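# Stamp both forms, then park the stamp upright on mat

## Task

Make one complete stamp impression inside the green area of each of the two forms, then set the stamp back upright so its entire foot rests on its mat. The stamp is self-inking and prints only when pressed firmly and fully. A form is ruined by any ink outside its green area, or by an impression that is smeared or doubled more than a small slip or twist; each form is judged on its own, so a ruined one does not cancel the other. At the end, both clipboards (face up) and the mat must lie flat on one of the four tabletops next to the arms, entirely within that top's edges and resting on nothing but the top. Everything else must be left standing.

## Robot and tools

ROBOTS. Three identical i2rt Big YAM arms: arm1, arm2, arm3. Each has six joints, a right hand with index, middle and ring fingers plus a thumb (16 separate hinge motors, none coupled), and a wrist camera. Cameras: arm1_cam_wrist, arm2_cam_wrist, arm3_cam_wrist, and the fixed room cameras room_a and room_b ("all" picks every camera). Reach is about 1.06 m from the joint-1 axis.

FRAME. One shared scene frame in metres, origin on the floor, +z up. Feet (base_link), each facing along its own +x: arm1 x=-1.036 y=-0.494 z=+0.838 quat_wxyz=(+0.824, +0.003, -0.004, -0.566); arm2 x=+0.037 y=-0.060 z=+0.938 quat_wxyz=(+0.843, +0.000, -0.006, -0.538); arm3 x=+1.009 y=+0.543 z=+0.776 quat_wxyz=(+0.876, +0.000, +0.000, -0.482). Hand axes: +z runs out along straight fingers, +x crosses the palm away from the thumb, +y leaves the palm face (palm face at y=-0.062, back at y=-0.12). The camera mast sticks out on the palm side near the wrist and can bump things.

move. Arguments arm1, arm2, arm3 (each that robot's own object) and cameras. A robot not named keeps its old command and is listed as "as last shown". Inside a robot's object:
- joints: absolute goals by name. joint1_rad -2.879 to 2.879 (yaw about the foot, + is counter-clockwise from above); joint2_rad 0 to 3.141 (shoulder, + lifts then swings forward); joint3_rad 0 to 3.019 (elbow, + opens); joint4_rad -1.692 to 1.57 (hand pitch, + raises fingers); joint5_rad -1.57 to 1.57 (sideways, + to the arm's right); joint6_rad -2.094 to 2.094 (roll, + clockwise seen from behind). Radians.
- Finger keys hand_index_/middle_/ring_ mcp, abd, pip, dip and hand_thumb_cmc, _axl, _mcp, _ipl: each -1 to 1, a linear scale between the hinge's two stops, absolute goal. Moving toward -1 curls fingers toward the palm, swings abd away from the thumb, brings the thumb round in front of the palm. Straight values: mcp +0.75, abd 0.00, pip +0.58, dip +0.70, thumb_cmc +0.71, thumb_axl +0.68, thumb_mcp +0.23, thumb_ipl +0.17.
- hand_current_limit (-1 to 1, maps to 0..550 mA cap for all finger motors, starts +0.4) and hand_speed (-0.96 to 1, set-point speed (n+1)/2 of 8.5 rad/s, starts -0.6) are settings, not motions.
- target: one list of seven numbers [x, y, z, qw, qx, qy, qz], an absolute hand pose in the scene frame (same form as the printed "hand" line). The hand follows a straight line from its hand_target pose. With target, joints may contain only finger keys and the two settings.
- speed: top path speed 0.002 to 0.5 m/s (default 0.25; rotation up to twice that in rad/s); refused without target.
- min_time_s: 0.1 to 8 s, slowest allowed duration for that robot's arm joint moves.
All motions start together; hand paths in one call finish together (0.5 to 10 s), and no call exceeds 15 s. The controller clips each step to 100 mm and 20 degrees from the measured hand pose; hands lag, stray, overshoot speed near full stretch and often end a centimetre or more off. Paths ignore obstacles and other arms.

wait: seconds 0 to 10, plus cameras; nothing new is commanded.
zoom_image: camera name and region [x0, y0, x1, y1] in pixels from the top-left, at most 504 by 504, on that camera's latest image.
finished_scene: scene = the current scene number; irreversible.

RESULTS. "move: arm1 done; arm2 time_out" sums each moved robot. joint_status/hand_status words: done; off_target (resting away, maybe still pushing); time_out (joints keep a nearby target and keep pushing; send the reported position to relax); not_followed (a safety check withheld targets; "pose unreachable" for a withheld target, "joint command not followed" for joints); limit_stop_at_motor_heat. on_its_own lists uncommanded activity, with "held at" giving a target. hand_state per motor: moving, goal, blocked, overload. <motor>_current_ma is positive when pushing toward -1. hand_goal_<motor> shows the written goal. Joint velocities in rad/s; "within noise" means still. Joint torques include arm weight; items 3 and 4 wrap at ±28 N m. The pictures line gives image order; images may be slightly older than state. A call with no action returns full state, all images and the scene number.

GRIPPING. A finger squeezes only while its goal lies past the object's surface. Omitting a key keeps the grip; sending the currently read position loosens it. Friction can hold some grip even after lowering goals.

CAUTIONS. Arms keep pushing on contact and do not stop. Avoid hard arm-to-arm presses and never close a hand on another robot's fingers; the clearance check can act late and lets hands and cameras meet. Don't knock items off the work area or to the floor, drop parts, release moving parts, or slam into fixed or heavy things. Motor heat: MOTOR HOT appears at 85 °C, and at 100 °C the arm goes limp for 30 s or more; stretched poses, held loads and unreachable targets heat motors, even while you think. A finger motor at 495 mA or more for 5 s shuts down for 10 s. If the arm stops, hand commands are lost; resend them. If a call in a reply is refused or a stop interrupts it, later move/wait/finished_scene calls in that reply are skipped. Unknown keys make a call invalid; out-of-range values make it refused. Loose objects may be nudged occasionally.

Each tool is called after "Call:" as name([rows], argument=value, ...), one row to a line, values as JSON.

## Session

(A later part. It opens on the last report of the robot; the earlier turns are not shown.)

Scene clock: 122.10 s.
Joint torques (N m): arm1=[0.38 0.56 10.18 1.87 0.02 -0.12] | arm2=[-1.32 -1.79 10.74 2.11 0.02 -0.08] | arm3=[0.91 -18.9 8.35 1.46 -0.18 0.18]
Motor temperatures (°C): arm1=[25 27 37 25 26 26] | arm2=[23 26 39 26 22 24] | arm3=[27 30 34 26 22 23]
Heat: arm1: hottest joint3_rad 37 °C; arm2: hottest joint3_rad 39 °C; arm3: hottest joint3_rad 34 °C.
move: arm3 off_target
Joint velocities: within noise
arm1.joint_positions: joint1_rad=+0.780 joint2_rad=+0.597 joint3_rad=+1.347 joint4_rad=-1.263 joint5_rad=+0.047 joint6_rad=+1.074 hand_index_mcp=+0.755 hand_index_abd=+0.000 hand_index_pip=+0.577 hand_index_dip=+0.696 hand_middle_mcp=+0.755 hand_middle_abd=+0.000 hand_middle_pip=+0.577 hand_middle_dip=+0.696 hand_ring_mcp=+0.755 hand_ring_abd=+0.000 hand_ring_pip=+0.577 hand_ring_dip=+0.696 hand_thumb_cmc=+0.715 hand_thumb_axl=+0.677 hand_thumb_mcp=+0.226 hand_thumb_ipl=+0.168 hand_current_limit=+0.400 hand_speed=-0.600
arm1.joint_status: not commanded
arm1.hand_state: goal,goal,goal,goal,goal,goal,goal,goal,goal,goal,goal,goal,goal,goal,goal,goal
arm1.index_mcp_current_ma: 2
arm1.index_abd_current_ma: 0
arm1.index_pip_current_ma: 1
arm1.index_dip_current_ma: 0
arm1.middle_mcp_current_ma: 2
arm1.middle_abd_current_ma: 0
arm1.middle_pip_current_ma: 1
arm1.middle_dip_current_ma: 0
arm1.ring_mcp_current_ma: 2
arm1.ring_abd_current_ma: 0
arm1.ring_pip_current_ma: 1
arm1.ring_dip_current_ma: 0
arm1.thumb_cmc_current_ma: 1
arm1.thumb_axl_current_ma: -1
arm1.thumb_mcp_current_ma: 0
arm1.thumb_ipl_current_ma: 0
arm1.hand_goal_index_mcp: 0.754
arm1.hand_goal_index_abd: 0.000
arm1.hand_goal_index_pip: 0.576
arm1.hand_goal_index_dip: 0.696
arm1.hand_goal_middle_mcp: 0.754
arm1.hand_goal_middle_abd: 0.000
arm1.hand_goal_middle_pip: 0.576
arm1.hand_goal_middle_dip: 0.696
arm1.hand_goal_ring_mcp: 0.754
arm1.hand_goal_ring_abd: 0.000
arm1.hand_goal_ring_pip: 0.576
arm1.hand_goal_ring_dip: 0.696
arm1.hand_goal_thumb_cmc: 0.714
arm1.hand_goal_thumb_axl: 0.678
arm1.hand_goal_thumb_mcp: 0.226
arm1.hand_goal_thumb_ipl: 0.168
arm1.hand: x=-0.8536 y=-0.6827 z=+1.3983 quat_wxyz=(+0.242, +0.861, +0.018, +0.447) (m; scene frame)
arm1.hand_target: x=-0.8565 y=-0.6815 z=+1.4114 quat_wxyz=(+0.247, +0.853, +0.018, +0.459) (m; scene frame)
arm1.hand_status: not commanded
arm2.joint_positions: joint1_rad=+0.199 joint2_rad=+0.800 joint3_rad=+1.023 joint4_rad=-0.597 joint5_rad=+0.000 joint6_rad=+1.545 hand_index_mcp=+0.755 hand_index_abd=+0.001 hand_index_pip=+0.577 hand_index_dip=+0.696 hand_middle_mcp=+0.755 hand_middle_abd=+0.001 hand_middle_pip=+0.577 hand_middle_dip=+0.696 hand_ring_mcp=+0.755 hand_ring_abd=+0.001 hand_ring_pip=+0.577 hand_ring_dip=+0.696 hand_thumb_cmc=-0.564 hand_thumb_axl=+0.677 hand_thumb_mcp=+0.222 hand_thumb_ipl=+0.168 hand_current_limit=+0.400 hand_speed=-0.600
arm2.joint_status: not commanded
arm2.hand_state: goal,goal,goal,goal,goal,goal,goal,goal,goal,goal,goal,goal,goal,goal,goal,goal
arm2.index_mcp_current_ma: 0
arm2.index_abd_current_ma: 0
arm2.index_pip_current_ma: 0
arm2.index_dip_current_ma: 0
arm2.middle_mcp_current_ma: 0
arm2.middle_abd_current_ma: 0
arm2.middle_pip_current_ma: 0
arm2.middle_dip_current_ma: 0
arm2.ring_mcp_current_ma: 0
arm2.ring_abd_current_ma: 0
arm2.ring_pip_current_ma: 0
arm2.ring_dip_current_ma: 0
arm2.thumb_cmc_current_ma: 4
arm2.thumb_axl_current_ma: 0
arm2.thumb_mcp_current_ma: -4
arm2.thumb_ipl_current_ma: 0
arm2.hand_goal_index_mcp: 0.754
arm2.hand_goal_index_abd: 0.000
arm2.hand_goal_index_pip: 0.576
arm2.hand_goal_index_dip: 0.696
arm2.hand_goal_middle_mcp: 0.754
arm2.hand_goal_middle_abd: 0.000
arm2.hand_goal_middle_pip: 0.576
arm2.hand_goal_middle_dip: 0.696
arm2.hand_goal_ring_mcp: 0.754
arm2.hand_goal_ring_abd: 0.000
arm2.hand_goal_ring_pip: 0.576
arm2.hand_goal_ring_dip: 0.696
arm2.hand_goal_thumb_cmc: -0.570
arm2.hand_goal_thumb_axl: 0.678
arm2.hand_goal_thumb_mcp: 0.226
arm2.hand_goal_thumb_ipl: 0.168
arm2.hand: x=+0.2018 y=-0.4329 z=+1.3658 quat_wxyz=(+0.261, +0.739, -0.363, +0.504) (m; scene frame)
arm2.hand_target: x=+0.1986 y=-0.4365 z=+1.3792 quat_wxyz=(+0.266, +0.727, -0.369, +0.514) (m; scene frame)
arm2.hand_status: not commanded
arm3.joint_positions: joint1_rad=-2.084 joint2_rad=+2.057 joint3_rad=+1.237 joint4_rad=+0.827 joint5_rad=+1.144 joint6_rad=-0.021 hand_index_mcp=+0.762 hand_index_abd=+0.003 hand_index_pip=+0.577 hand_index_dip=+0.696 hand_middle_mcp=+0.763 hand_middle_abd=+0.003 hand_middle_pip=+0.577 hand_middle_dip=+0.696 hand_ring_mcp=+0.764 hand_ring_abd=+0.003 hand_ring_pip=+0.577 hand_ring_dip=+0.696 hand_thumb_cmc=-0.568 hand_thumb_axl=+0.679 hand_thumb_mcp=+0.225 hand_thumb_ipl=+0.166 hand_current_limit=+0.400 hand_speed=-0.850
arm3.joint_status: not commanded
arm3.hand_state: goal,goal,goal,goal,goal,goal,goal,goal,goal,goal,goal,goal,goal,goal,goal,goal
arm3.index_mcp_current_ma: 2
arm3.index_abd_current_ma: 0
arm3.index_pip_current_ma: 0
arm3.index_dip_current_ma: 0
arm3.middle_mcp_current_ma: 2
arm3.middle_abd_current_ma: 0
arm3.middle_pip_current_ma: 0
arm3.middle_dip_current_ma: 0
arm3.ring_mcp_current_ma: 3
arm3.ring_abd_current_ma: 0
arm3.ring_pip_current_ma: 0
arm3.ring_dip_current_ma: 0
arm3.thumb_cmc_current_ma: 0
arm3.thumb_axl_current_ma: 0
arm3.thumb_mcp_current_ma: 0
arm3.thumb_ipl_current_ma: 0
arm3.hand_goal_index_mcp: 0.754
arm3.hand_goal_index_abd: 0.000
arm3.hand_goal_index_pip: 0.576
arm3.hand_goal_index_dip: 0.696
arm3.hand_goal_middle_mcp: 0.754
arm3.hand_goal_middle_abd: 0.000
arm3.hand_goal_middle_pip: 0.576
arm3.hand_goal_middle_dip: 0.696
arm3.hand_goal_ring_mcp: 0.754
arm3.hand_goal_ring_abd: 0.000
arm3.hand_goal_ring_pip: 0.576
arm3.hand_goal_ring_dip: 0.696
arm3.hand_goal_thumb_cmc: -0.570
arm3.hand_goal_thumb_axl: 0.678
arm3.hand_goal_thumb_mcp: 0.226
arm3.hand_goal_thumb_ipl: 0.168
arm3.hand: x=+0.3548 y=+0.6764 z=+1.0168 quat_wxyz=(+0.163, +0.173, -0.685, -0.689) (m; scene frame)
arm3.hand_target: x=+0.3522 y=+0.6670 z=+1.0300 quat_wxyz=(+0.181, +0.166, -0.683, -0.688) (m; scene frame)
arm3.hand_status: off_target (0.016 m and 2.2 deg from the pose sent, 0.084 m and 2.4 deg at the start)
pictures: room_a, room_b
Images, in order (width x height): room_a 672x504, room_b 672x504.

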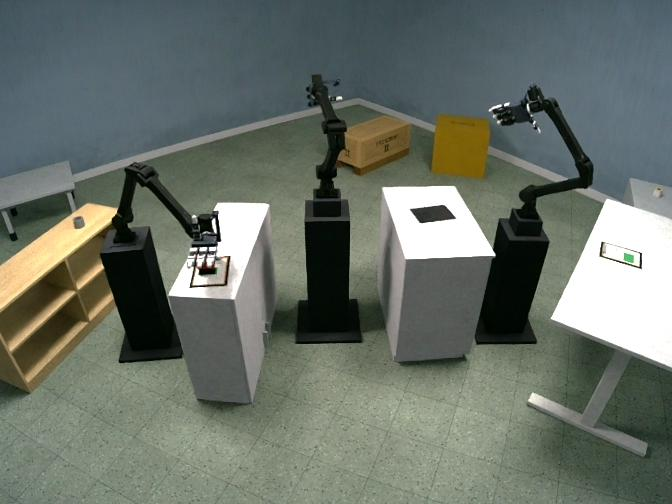

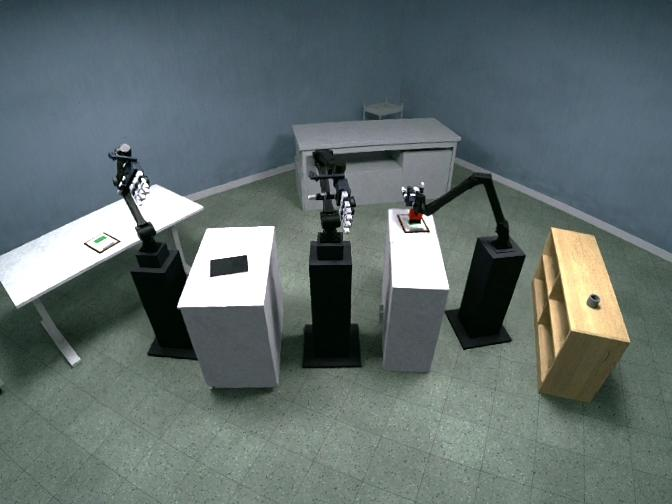

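Call:
move(arm3={"joints": {"joint2_rad": 1.3, "joint3_rad": 1.0, "joint4_rad": 0.3, "joint6_rad": 0.0}})

Call:
move(arm3={"joints": {"joint1_rad": -0.317, "joint2_rad": 0.607, "joint3_rad": 1.243, "joint4_rad": -1.193, "joint5_rad": -0.237, "joint6_rad": 1.481}}, arm2={"joints": {"joint1_rad": 1.2, "joint2_rad": 1.2, "joint3_rad": 0.9, "joint4_rad": 0.3}}, cameras=["room_a"])

Call:
move(arm2={"joints": {"joint1_rad": 2.45, "joint2_rad": 1.6, "joint3_rad": 1.15, "joint4_rad": 0.45, "joint5_rad": 0.82, "joint6_rad": 1.57}}, cameras=["arm2_cam_wrist", "room_a"])

Scene clock: 124.93 s.
Joint torques (N m): arm1=[0.32 0.5 10.17 1.89 0.02 -0.13] | arm2=[-1.32 -1.85 10.76 2.1 0.02 -0.08] | arm3=[0.85 -8 9.51 1.61 -0.13 0.15]
Motor temperatures (°C): arm1=[25 27 37 25 26 26] | arm2=[23 26 40 26 22 24] | arm3=[27 30 34 26 22 23]
Heat: arm1: hottest joint3_rad 37 °C; arm2: hottest joint3_rad 40 °C; arm3: hottest joint3_rad 34 °C.
move: arm3 done
Joint velocities: within noise
arm1, arm2: as last shown
arm3.joint_positions: joint1_rad=-2.084 joint2_rad=+1.289 joint3_rad=+1.002 joint4_rad=+0.307 joint5_rad=+1.143 joint6_rad=-0.014 hand_index_mcp=+0.762 hand_index_abd=+0.002 hand_index_pip=+0.577 hand_index_dip=+0.696 hand_middle_mcp=+0.763 hand_middle_abd=+0.002 hand_middle_pip=+0.577 hand_middle_dip=+0.696 hand_ring_mcp=+0.764 hand_ring_abd=+0.002 hand_ring_pip=+0.577 hand_ring_dip=+0.696 hand_thumb_cmc=-0.570 hand_thumb_axl=+0.679 hand_thumb_mcp=+0.225 hand_thumb_ipl=+0.166 hand_current_limit=+0.400 hand_speed=-0.850
arm3.joint_status: all done
arm3.hand_state: goal,goal,goal,goal,goal,goal,goal,goal,goal,goal,goal,goal,goal,goal,goal,goal
arm3.index_mcp_current_ma: 2
arm3.index_abd_current_ma: 0
arm3.index_pip_current_ma: 0
arm3.index_dip_current_ma: 0
arm3.middle_mcp_current_ma: 3
arm3.middle_abd_current_ma: 0
arm3.middle_pip_current_ma: 0
arm3.middle_dip_current_ma: 0
arm3.ring_mcp_current_ma: 3
arm3.ring_abd_current_ma: 0
arm3.ring_pip_current_ma: 0
arm3.ring_dip_current_ma: 0
arm3.thumb_cmc_current_ma: 0
arm3.thumb_axl_current_ma: 0
arm3.thumb_mcp_current_ma: 0
arm3.thumb_ipl_current_ma: 0
arm3.hand_goal_index_mcp: 0.754
arm3.hand_goal_index_abd: 0.000
arm3.hand_goal_index_pip: 0.576
arm3.hand_goal_index_dip: 0.696
arm3.hand_goal_middle_mcp: 0.754
arm3.hand_goal_middle_abd: 0.000
arm3.hand_goal_middle_pip: 0.576
arm3.hand_goal_middle_dip: 0.696
arm3.hand_goal_ring_mcp: 0.754
arm3.hand_goal_ring_abd: 0.000
arm3.hand_goal_ring_pip: 0.576
arm3.hand_goal_ring_dip: 0.696
arm3.hand_goal_thumb_cmc: -0.570
arm3.hand_goal_thumb_axl: 0.678
arm3.hand_goal_thumb_mcp: 0.226
arm3.hand_goal_thumb_ipl: 0.168
arm3.hand: x=+0.5272 y=+0.6854 z=+1.2690 quat_wxyz=(+0.171, +0.166, -0.684, -0.689) (m; scene frame)
arm3.hand_target: x=+0.5217 y=+0.6787 z=+1.2619 quat_wxyz=(+0.173, +0.174, -0.685, -0.686) (m; scene frame)
arm3.hand_status: not commanded
pictures: none

Scene clock: 126.93 s.
Joint torques (N m): arm1=[0.38 0.56 10.17 1.88 0.02 -0.12] | arm2=[0.56 -7.77 9.33 2.54 0.11 -0.1] | arm3=[1.2 0.85 9.99 2.02 -0.22 0.01]
Motor temperatures (°C): arm1=[25 27 37 25 26 26] | arm2=[23 26 39 26 22 24] | arm3=[27 30 34 26 22 23]
Heat: arm1: hottest joint3_rad 37 °C; arm2: hottest joint3_rad 39 °C; arm3: hottest joint3_rad 34 °C.
move: arm2 done; arm3 done
Joint velocities: within noise
arm1: as last shown
arm2.joint_positions: joint1_rad=+1.191 joint2_rad=+1.205 joint3_rad=+0.893 joint4_rad=+0.282 joint5_rad=-0.003 joint6_rad=+1.546 hand_index_mcp=+0.754 hand_index_abd=+0.002 hand_index_pip=+0.577 hand_index_dip=+0.696 hand_middle_mcp=+0.754 hand_middle_abd=+0.002 hand_middle_pip=+0.577 hand_middle_dip=+0.696 hand_ring_mcp=+0.754 hand_ring_abd=+0.002 hand_ring_pip=+0.577 hand_ring_dip=+0.696 hand_thumb_cmc=-0.563 hand_thumb_axl=+0.677 hand_thumb_mcp=+0.224 hand_thumb_ipl=+0.168 hand_current_limit=+0.400 hand_speed=-0.600
arm2.joint_status: all done
arm2.hand_state: goal,goal,goal,goal,goal,goal,goal,goal,goal,goal,goal,goal,goal,goal,goal,goal
arm2.index_mcp_current_ma: 0
arm2.index_abd_current_ma: 1
arm2.index_pip_current_ma: 0
arm2.index_dip_current_ma: 0
arm2.middle_mcp_current_ma: 0
arm2.middle_abd_current_ma: 1
arm2.middle_pip_current_ma: 0
arm2.middle_dip_current_ma: 0
arm2.ring_mcp_current_ma: 0
arm2.ring_abd_current_ma: 1
arm2.ring_pip_current_ma: 0
arm2.ring_dip_current_ma: 0
arm2.thumb_cmc_current_ma: 6
arm2.thumb_axl_current_ma: 0
arm2.thumb_mcp_current_ma: -2
arm2.thumb_ipl_current_ma: 0
arm2.hand_goal_index_mcp: 0.754
arm2.hand_goal_index_abd: 0.000
arm2.hand_goal_index_pip: 0.576
arm2.hand_goal_index_dip: 0.696
arm2.hand_goal_middle_mcp: 0.754
arm2.hand_goal_middle_abd: 0.000
arm2.hand_goal_middle_pip: 0.576
arm2.hand_goal_middle_dip: 0.696
arm2.hand_goal_ring_mcp: 0.754
arm2.hand_goal_ring_abd: 0.000
arm2.hand_goal_ring_pip: 0.576
arm2.hand_goal_ring_dip: 0.696
arm2.hand_goal_thumb_cmc: -0.570
arm2.hand_goal_thumb_axl: 0.678
arm2.hand_goal_thumb_mcp: 0.226
arm2.hand_goal_thumb_ipl: 0.168
arm2.hand: x=+0.5978 y=-0.1128 z=+1.3067 quat_wxyz=(-0.009, +0.713, +0.032, +0.700) (m; scene frame)
arm2.hand_target: x=+0.5983 y=-0.1076 z=+1.3171 quat_wxyz=(-0.016, +0.703, +0.030, +0.710) (m; scene frame)
arm2.hand_status: not commanded
arm3.joint_positions: joint1_rad=-0.334 joint2_rad=+0.610 joint3_rad=+1.227 joint4_rad=-1.186 joint5_rad=-0.236 joint6_rad=+1.466 hand_index_mcp=+0.755 hand_index_abd=+0.002 hand_index_pip=+0.577 hand_index_dip=+0.696 hand_middle_mcp=+0.755 hand_middle_abd=+0.002 hand_middle_pip=+0.577 hand_middle_dip=+0.696 hand_ring_mcp=+0.756 hand_ring_abd=+0.002 hand_ring_pip=+0.577 hand_ring_dip=+0.696 hand_thumb_cmc=-0.563 hand_thumb_axl=+0.679 hand_thumb_mcp=+0.225 hand_thumb_ipl=+0.166 hand_current_limit=+0.400 hand_speed=-0.850
arm3.joint_status: all done
arm3.hand_state: goal,goal,goal,goal,goal,goal,goal,goal,goal,goal,goal,goal,goal,goal,goal,goal
arm3.index_mcp_current_ma: 0
arm3.index_abd_current_ma: 0
arm3.index_pip_current_ma: 0
arm3.index_dip_current_ma: 0
arm3.middle_mcp_current_ma: 0
arm3.middle_abd_current_ma: 0
arm3.middle_pip_current_ma: 0
arm3.middle_dip_current_ma: 0
arm3.ring_mcp_current_ma: 0
arm3.ring_abd_current_ma: 0
arm3.ring_pip_current_ma: 0
arm3.ring_dip_current_ma: 0
arm3.thumb_cmc_current_ma: 1
arm3.thumb_axl_current_ma: 0
arm3.thumb_mcp_current_ma: 0
arm3.thumb_ipl_current_ma: 0
arm3.hand_goal_index_mcp: 0.754
arm3.hand_goal_index_abd: 0.000
arm3.hand_goal_index_pip: 0.576
arm3.hand_goal_index_dip: 0.696
arm3.hand_goal_middle_mcp: 0.754
arm3.hand_goal_middle_abd: 0.000
arm3.hand_goal_middle_pip: 0.576
arm3.hand_goal_middle_dip: 0.696
arm3.hand_goal_ring_mcp: 0.754
arm3.hand_goal_ring_abd: 0.000
arm3.hand_goal_ring_pip: 0.576
arm3.hand_goal_ring_dip: 0.696
arm3.hand_goal_thumb_cmc: -0.570
arm3.hand_goal_thumb_axl: 0.678
arm3.hand_goal_thumb_mcp: 0.226
arm3.hand_goal_thumb_ipl: 0.168
arm3.hand: x=+1.0286 y=+0.2642 z=+1.2471 quat_wxyz=(+0.238, +0.743, -0.458, +0.426) (m; scene frame)
arm3.hand_target: x=+1.0330 y=+0.2685 z=+1.2537 quat_wxyz=(+0.234, +0.742, -0.455, +0.434) (m; scene frame)
arm3.hand_status: not commanded
pictures: room_a
Images, in order (width x height): room_a 672x504.

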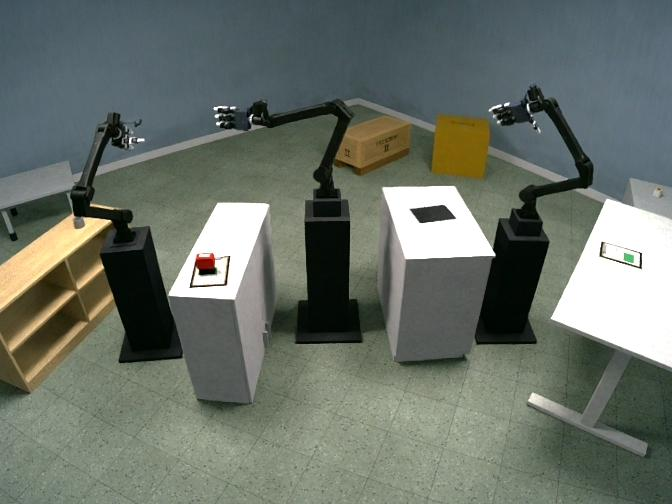

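Scene clock: 128.70 s.
Joint torques (N m): arm1=[0.38 0.56 10.17 1.88 0.02 -0.12] | arm2=[0.03 -12.63 10.26 1.87 0.2 -0.1] | arm3=[1.03 0.85 10.07 1.94 -0.24 0.04]
Motor temperatures (°C): arm1=[25 27 37 25 26 26] | arm2=[23 27 39 26 22 24] | arm3=[27 30 34 26 22 23]
Heat: arm1: hottest joint3_rad 37 °C; arm2: hottest joint3_rad 39 °C; arm3: hottest joint3_rad 34 °C.
move: arm2 done
Joint velocities: within noise
arm1, arm3: as last shown
arm2.joint_positions: joint1_rad=+2.445 joint2_rad=+1.606 joint3_rad=+1.117 joint4_rad=+0.439 joint5_rad=+0.817 joint6_rad=+1.558 hand_index_mcp=+0.755 hand_index_abd=+0.002 hand_index_pip=+0.577 hand_index_dip=+0.696 hand_middle_mcp=+0.756 hand_middle_abd=+0.002 hand_middle_pip=+0.577 hand_middle_dip=+0.696 hand_ring_mcp=+0.755 hand_ring_abd=+0.002 hand_ring_pip=+0.577 hand_ring_dip=+0.696 hand_thumb_cmc=-0.562 hand_thumb_axl=+0.677 hand_thumb_mcp=+0.225 hand_thumb_ipl=+0.168 hand_current_limit=+0.400 hand_speed=-0.600
arm2.joint_status: all done
arm2.hand_state: goal,goal,goal,goal,goal,goal,goal,goal,goal,goal,goal,goal,goal,goal,goal,goal
arm2.index_mcp_current_ma: 1
arm2.index_abd_current_ma: 1
arm2.index_pip_current_ma: 0
arm2.index_dip_current_ma: 0
arm2.middle_mcp_current_ma: 1
arm2.middle_abd_current_ma: 1
arm2.middle_pip_current_ma: 0
arm2.middle_dip_current_ma: 0
arm2.ring_mcp_current_ma: 1
arm2.ring_abd_current_ma: 1
arm2.ring_pip_current_ma: 0
arm2.ring_dip_current_ma: 0
arm2.thumb_cmc_current_ma: 7
arm2.thumb_axl_current_ma: 0
arm2.thumb_mcp_current_ma: -1
arm2.thumb_ipl_current_ma: 0
arm2.hand_goal_index_mcp: 0.754
arm2.hand_goal_index_abd: 0.000
arm2.hand_goal_index_pip: 0.576
arm2.hand_goal_index_dip: 0.696
arm2.hand_goal_middle_mcp: 0.754
arm2.hand_goal_middle_abd: 0.000
arm2.hand_goal_middle_pip: 0.576
arm2.hand_goal_middle_dip: 0.696
arm2.hand_goal_ring_mcp: 0.754
arm2.hand_goal_ring_abd: 0.000
arm2.hand_goal_ring_pip: 0.576
arm2.hand_goal_ring_dip: 0.696
arm2.hand_goal_thumb_cmc: -0.570
arm2.hand_goal_thumb_axl: 0.678
arm2.hand_goal_thumb_mcp: 0.226
arm2.hand_goal_thumb_ipl: 0.168
arm2.hand: x=+0.3607 y=+0.4437 z=+1.2367 quat_wxyz=(-0.149, +0.690, +0.195, +0.681) (m; scene frame)
arm2.hand_target: x=+0.3592 y=+0.4506 z=+1.2557 quat_wxyz=(-0.170, +0.683, +0.176, +0.689) (m; scene frame)
arm2.hand_status: not commanded
pictures: arm2_cam_wrist, room_a
Images, in order (width x height): arm2_cam_wrist 672x504, room_a 672x504.

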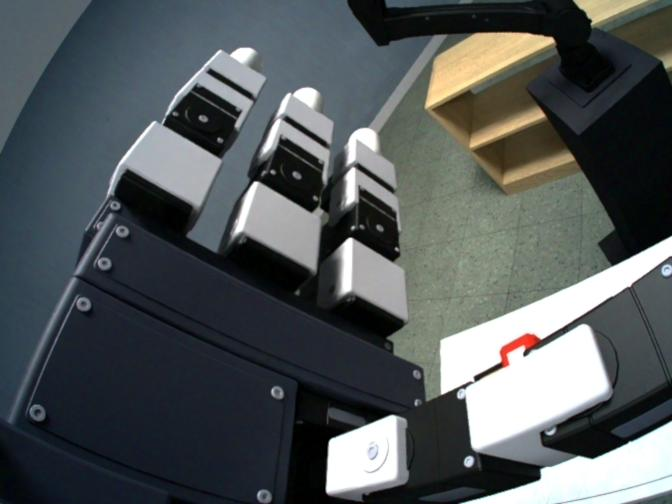

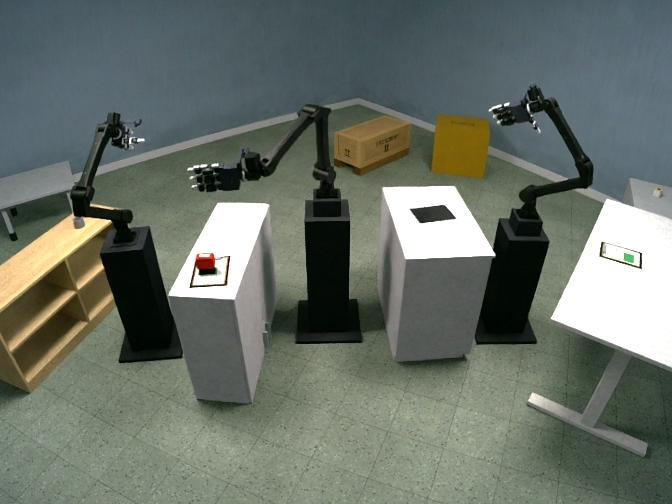

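Call:
move(arm2={"target": [0.395, 0.600, 1.03, -0.1741, 0.6853, 0.1741, 0.6853], "speed": 0.2}, cameras=["arm2_cam_wrist"])

Scene clock: 131.33 s.
Joint torques (N m): arm1=[0.38 0.56 10.17 1.88 0.02 -0.12] | arm2=[0.56 -16.26 9.33 1.92 0.18 -0.12] | arm3=[0.79 1.2 10.14 2.03 -0.22 0.05]
Motor temperatures (°C): arm1=[25 27 37 25 26 26] | arm2=[23 27 39 26 22 24] | arm3=[27 29 34 26 22 23]
Heat: arm1: hottest joint3_rad 37 °C; arm2: hottest joint3_rad 39 °C; arm3: hottest joint3_rad 34 °C.
move: arm2 off_target
Joint velocities: within noise
arm1, arm3: as last shown
arm2.joint_positions: joint1_rad=+2.445 joint2_rad=+2.235 joint3_rad=+1.485 joint4_rad=+0.724 joint5_rad=+0.821 joint6_rad=+1.579 hand_index_mcp=+0.755 hand_index_abd=+0.002 hand_index_pip=+0.577 hand_index_dip=+0.696 hand_middle_mcp=+0.756 hand_middle_abd=+0.002 hand_middle_pip=+0.577 hand_middle_dip=+0.696 hand_ring_mcp=+0.755 hand_ring_abd=+0.002 hand_ring_pip=+0.577 hand_ring_dip=+0.696 hand_thumb_cmc=-0.562 hand_thumb_axl=+0.677 hand_thumb_mcp=+0.225 hand_thumb_ipl=+0.168 hand_current_limit=+0.400 hand_speed=-0.600
arm2.joint_status: not commanded
arm2.hand_state: goal,goal,goal,goal,goal,goal,goal,goal,goal,goal,goal,goal,goal,goal,goal,goal
arm2.index_mcp_current_ma: 1
arm2.index_abd_current_ma: 1
arm2.index_pip_current_ma: 0
arm2.index_dip_current_ma: 0
arm2.middle_mcp_current_ma: 1
arm2.middle_abd_current_ma: 1
arm2.middle_pip_current_ma: 0
arm2.middle_dip_current_ma: 0
arm2.ring_mcp_current_ma: 1
arm2.ring_abd_current_ma: 1
arm2.ring_pip_current_ma: 0
arm2.ring_dip_current_ma: 0
arm2.thumb_cmc_current_ma: 7
arm2.thumb_axl_current_ma: 0
arm2.thumb_mcp_current_ma: -1
arm2.thumb_ipl_current_ma: 0
arm2.hand_goal_index_mcp: 0.754
arm2.hand_goal_index_abd: 0.000
arm2.hand_goal_index_pip: 0.576
arm2.hand_goal_index_dip: 0.696
arm2.hand_goal_middle_mcp: 0.754
arm2.hand_goal_middle_abd: 0.000
arm2.hand_goal_middle_pip: 0.576
arm2.hand_goal_middle_dip: 0.696
arm2.hand_goal_ring_mcp: 0.754
arm2.hand_goal_ring_abd: 0.000
arm2.hand_goal_ring_pip: 0.576
arm2.hand_goal_ring_dip: 0.696
arm2.hand_goal_thumb_cmc: -0.570
arm2.hand_goal_thumb_axl: 0.678
arm2.hand_goal_thumb_mcp: 0.226
arm2.hand_goal_thumb_ipl: 0.168
arm2.hand: x=+0.4008 y=+0.5857 z=+1.0364 quat_wxyz=(-0.162, +0.688, +0.180, +0.684) (m; scene frame)
arm2.hand_target: x=+0.3947 y=+0.5992 z=+1.0300 quat_wxyz=(-0.174, +0.686, +0.174, +0.685) (m; scene frame)
arm2.hand_status: off_target (0.017 m and 1.5 deg from the pose sent, 0.261 m and 3.7 deg at the start)
pictures: arm2_cam_wrist
Images, in order (width x height): arm2_cam_wrist 672x504.

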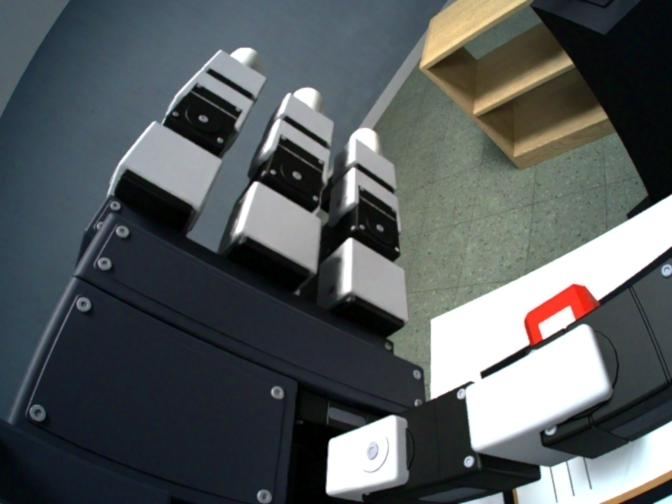

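Call:
move(arm2={"target": [0.391, 0.630, 0.935, -0.1741, 0.6853, 0.1741, 0.6853], "speed": 0.12}, cameras=["arm2_cam_wrist", "room_a"])

Call:
zoom_image(camera="room_a", region=[170, 200, 250, 290])

Scene clock: 134.67 s.
Joint torques (N m): arm1=[0.38 0.56 10.17 1.87 0.02 -0.12] | arm2=[0.5 -17.08 8.9 2.02 0.18 -0.12] | arm3=[0.79 0.79 10.13 1.96 -0.23 0.03]
Motor temperatures (°C): arm1=[25 27 37 25 26 26] | arm2=[23 27 39 26 22 24] | arm3=[27 29 34 26 22 23]
Heat: arm1: hottest joint3_rad 37 °C; arm2: hottest joint3_rad 39 °C; arm3: hottest joint3_rad 34 °C.
move: arm2 off_target
Joint velocities: within noise
arm1, arm3: as last shown
arm2.joint_positions: joint1_rad=+2.463 joint2_rad=+2.460 joint3_rad=+1.641 joint4_rad=+0.795 joint5_rad=+0.838 joint6_rad=+1.579 hand_index_mcp=+0.755 hand_index_abd=+0.002 hand_index_pip=+0.577 hand_index_dip=+0.696 hand_middle_mcp=+0.756 hand_middle_abd=+0.002 hand_middle_pip=+0.577 hand_middle_dip=+0.696 hand_ring_mcp=+0.755 hand_ring_abd=+0.002 hand_ring_pip=+0.577 hand_ring_dip=+0.696 hand_thumb_cmc=-0.562 hand_thumb_axl=+0.677 hand_thumb_mcp=+0.225 hand_thumb_ipl=+0.168 hand_current_limit=+0.400 hand_speed=-0.600
arm2.joint_status: not commanded
arm2.hand_state: goal,goal,goal,goal,goal,goal,goal,goal,goal,goal,goal,goal,goal,goal,goal,goal
arm2.index_mcp_current_ma: 1
arm2.index_abd_current_ma: 1
arm2.index_pip_current_ma: 0
arm2.index_dip_current_ma: 0
arm2.middle_mcp_current_ma: 1
arm2.middle_abd_current_ma: 1
arm2.middle_pip_current_ma: 0
arm2.middle_dip_current_ma: 0
arm2.ring_mcp_current_ma: 1
arm2.ring_abd_current_ma: 1
arm2.ring_pip_current_ma: 0
arm2.ring_dip_current_ma: 0
arm2.thumb_cmc_current_ma: 7
arm2.thumb_axl_current_ma: 0
arm2.thumb_mcp_current_ma: -1
arm2.thumb_ipl_current_ma: 0
arm2.hand_goal_index_mcp: 0.754
arm2.hand_goal_index_abd: 0.000
arm2.hand_goal_index_pip: 0.576
arm2.hand_goal_index_dip: 0.696
arm2.hand_goal_middle_mcp: 0.754
arm2.hand_goal_middle_abd: 0.000
arm2.hand_goal_middle_pip: 0.576
arm2.hand_goal_middle_dip: 0.696
arm2.hand_goal_ring_mcp: 0.754
arm2.hand_goal_ring_abd: 0.000
arm2.hand_goal_ring_pip: 0.576
arm2.hand_goal_ring_dip: 0.696
arm2.hand_goal_thumb_cmc: -0.570
arm2.hand_goal_thumb_axl: 0.678
arm2.hand_goal_thumb_mcp: 0.226
arm2.hand_goal_thumb_ipl: 0.168
arm2.hand: x=+0.3976 y=+0.6190 z=+0.9480 quat_wxyz=(-0.164, +0.688, +0.179, +0.684) (m; scene frame)
arm2.hand_target: x=+0.3907 y=+0.6291 z=+0.9352 quat_wxyz=(-0.174, +0.686, +0.174, +0.685) (m; scene frame)
arm2.hand_status: off_target (0.018 m and 1.3 deg from the pose sent, 0.111 m and 1.5 deg at the start)
pictures: arm2_cam_wrist, room_a
Images, in order (width x height): arm2_cam_wrist 672x504, room_a 672x504.

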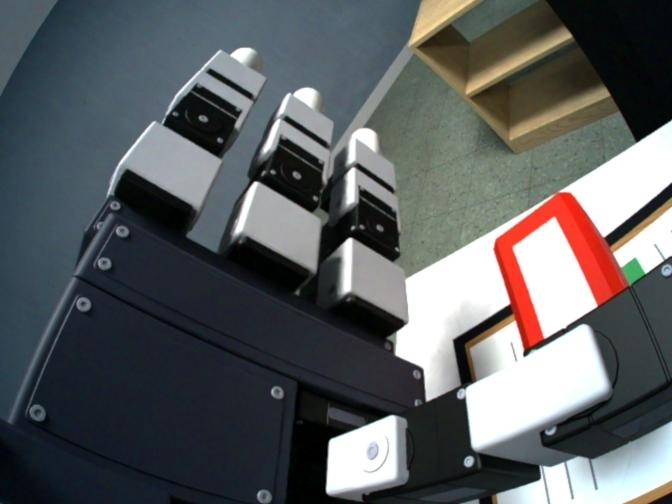

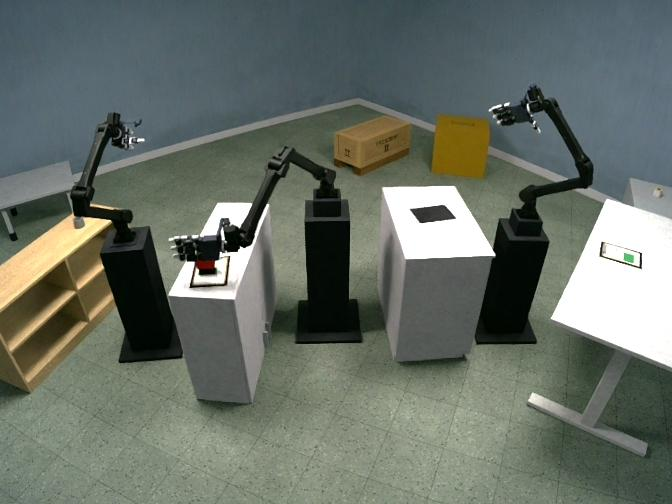

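Scaled by 5.600 from the camera's 672x504 image, which has a finer 960x720 frame.

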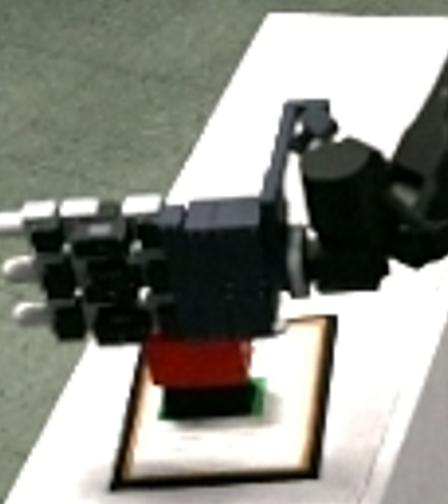

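Call:
move(arm2={"target": [0.384, 0.627, 0.850, -0.1741, 0.6853, 0.1741, 0.6853], "speed": 0.1}, cameras=["arm2_cam_wrist"])

Scene clock: 137.70 s.
Joint torques (N m): arm1=[0.38 0.56 10.18 1.89 0.02 -0.12] | arm2=[0.73 -17.32 8.16 1.99 0.18 -0.12] | arm3=[1.08 1.44 10.14 1.98 -0.21 0.05]
Motor temperatures (°C): arm1=[25 27 37 25 26 26] | arm2=[23 28 39 26 22 24] | arm3=[27 29 34 26 22 23]
Heat: arm1: hottest joint3_rad 37 °C; arm2: hottest joint3_rad 39 °C; arm3: hottest joint3_rad 34 °C.
move: arm2 off_target
Joint velocities: within noise
arm1, arm3: as last shown
arm2.joint_positions: joint1_rad=+2.472 joint2_rad=+2.629 joint3_rad=+1.716 joint4_rad=+0.893 joint5_rad=+0.848 joint6_rad=+1.580 hand_index_mcp=+0.755 hand_index_abd=+0.002 hand_index_pip=+0.577 hand_index_dip=+0.696 hand_middle_mcp=+0.756 hand_middle_abd=+0.002 hand_middle_pip=+0.577 hand_middle_dip=+0.696 hand_ring_mcp=+0.755 hand_ring_abd=+0.002 hand_ring_pip=+0.577 hand_ring_dip=+0.696 hand_thumb_cmc=-0.562 hand_thumb_axl=+0.677 hand_thumb_mcp=+0.225 hand_thumb_ipl=+0.168 hand_current_limit=+0.400 hand_speed=-0.600
arm2.joint_status: not commanded
arm2.hand_state: goal,goal,goal,goal,goal,goal,goal,goal,goal,goal,goal,goal,goal,goal,goal,goal
arm2.index_mcp_current_ma: 1
arm2.index_abd_current_ma: 1
arm2.index_pip_current_ma: 0
arm2.index_dip_current_ma: 0
arm2.middle_mcp_current_ma: 1
arm2.middle_abd_current_ma: 1
arm2.middle_pip_current_ma: 0
arm2.middle_dip_current_ma: 0
arm2.ring_mcp_current_ma: 1
arm2.ring_abd_current_ma: 1
arm2.ring_pip_current_ma: 0
arm2.ring_dip_current_ma: 0
arm2.thumb_cmc_current_ma: 7
arm2.thumb_axl_current_ma: 0
arm2.thumb_mcp_current_ma: -1
arm2.thumb_ipl_current_ma: 0
arm2.hand_goal_index_mcp: 0.754
arm2.hand_goal_index_abd: 0.000
arm2.hand_goal_index_pip: 0.576
arm2.hand_goal_index_dip: 0.696
arm2.hand_goal_middle_mcp: 0.754
arm2.hand_goal_middle_abd: 0.000
arm2.hand_goal_middle_pip: 0.576
arm2.hand_goal_middle_dip: 0.696
arm2.hand_goal_ring_mcp: 0.754
arm2.hand_goal_ring_abd: 0.000
arm2.hand_goal_ring_pip: 0.576
arm2.hand_goal_ring_dip: 0.696
arm2.hand_goal_thumb_cmc: -0.570
arm2.hand_goal_thumb_axl: 0.678
arm2.hand_goal_thumb_mcp: 0.226
arm2.hand_goal_thumb_ipl: 0.168
arm2.hand: x=+0.3923 y=+0.6188 z=+0.8654 quat_wxyz=(-0.165, +0.687, +0.177, +0.685) (m; scene frame)
arm2.hand_target: x=+0.3838 y=+0.6260 z=+0.8502 quat_wxyz=(-0.174, +0.686, +0.174, +0.685) (m; scene frame)
arm2.hand_status: off_target (0.019 m and 1.2 deg from the pose sent, 0.099 m and 1.3 deg at the start)
pictures: arm2_cam_wrist
Images, in order (width x height): arm2_cam_wrist 672x504.

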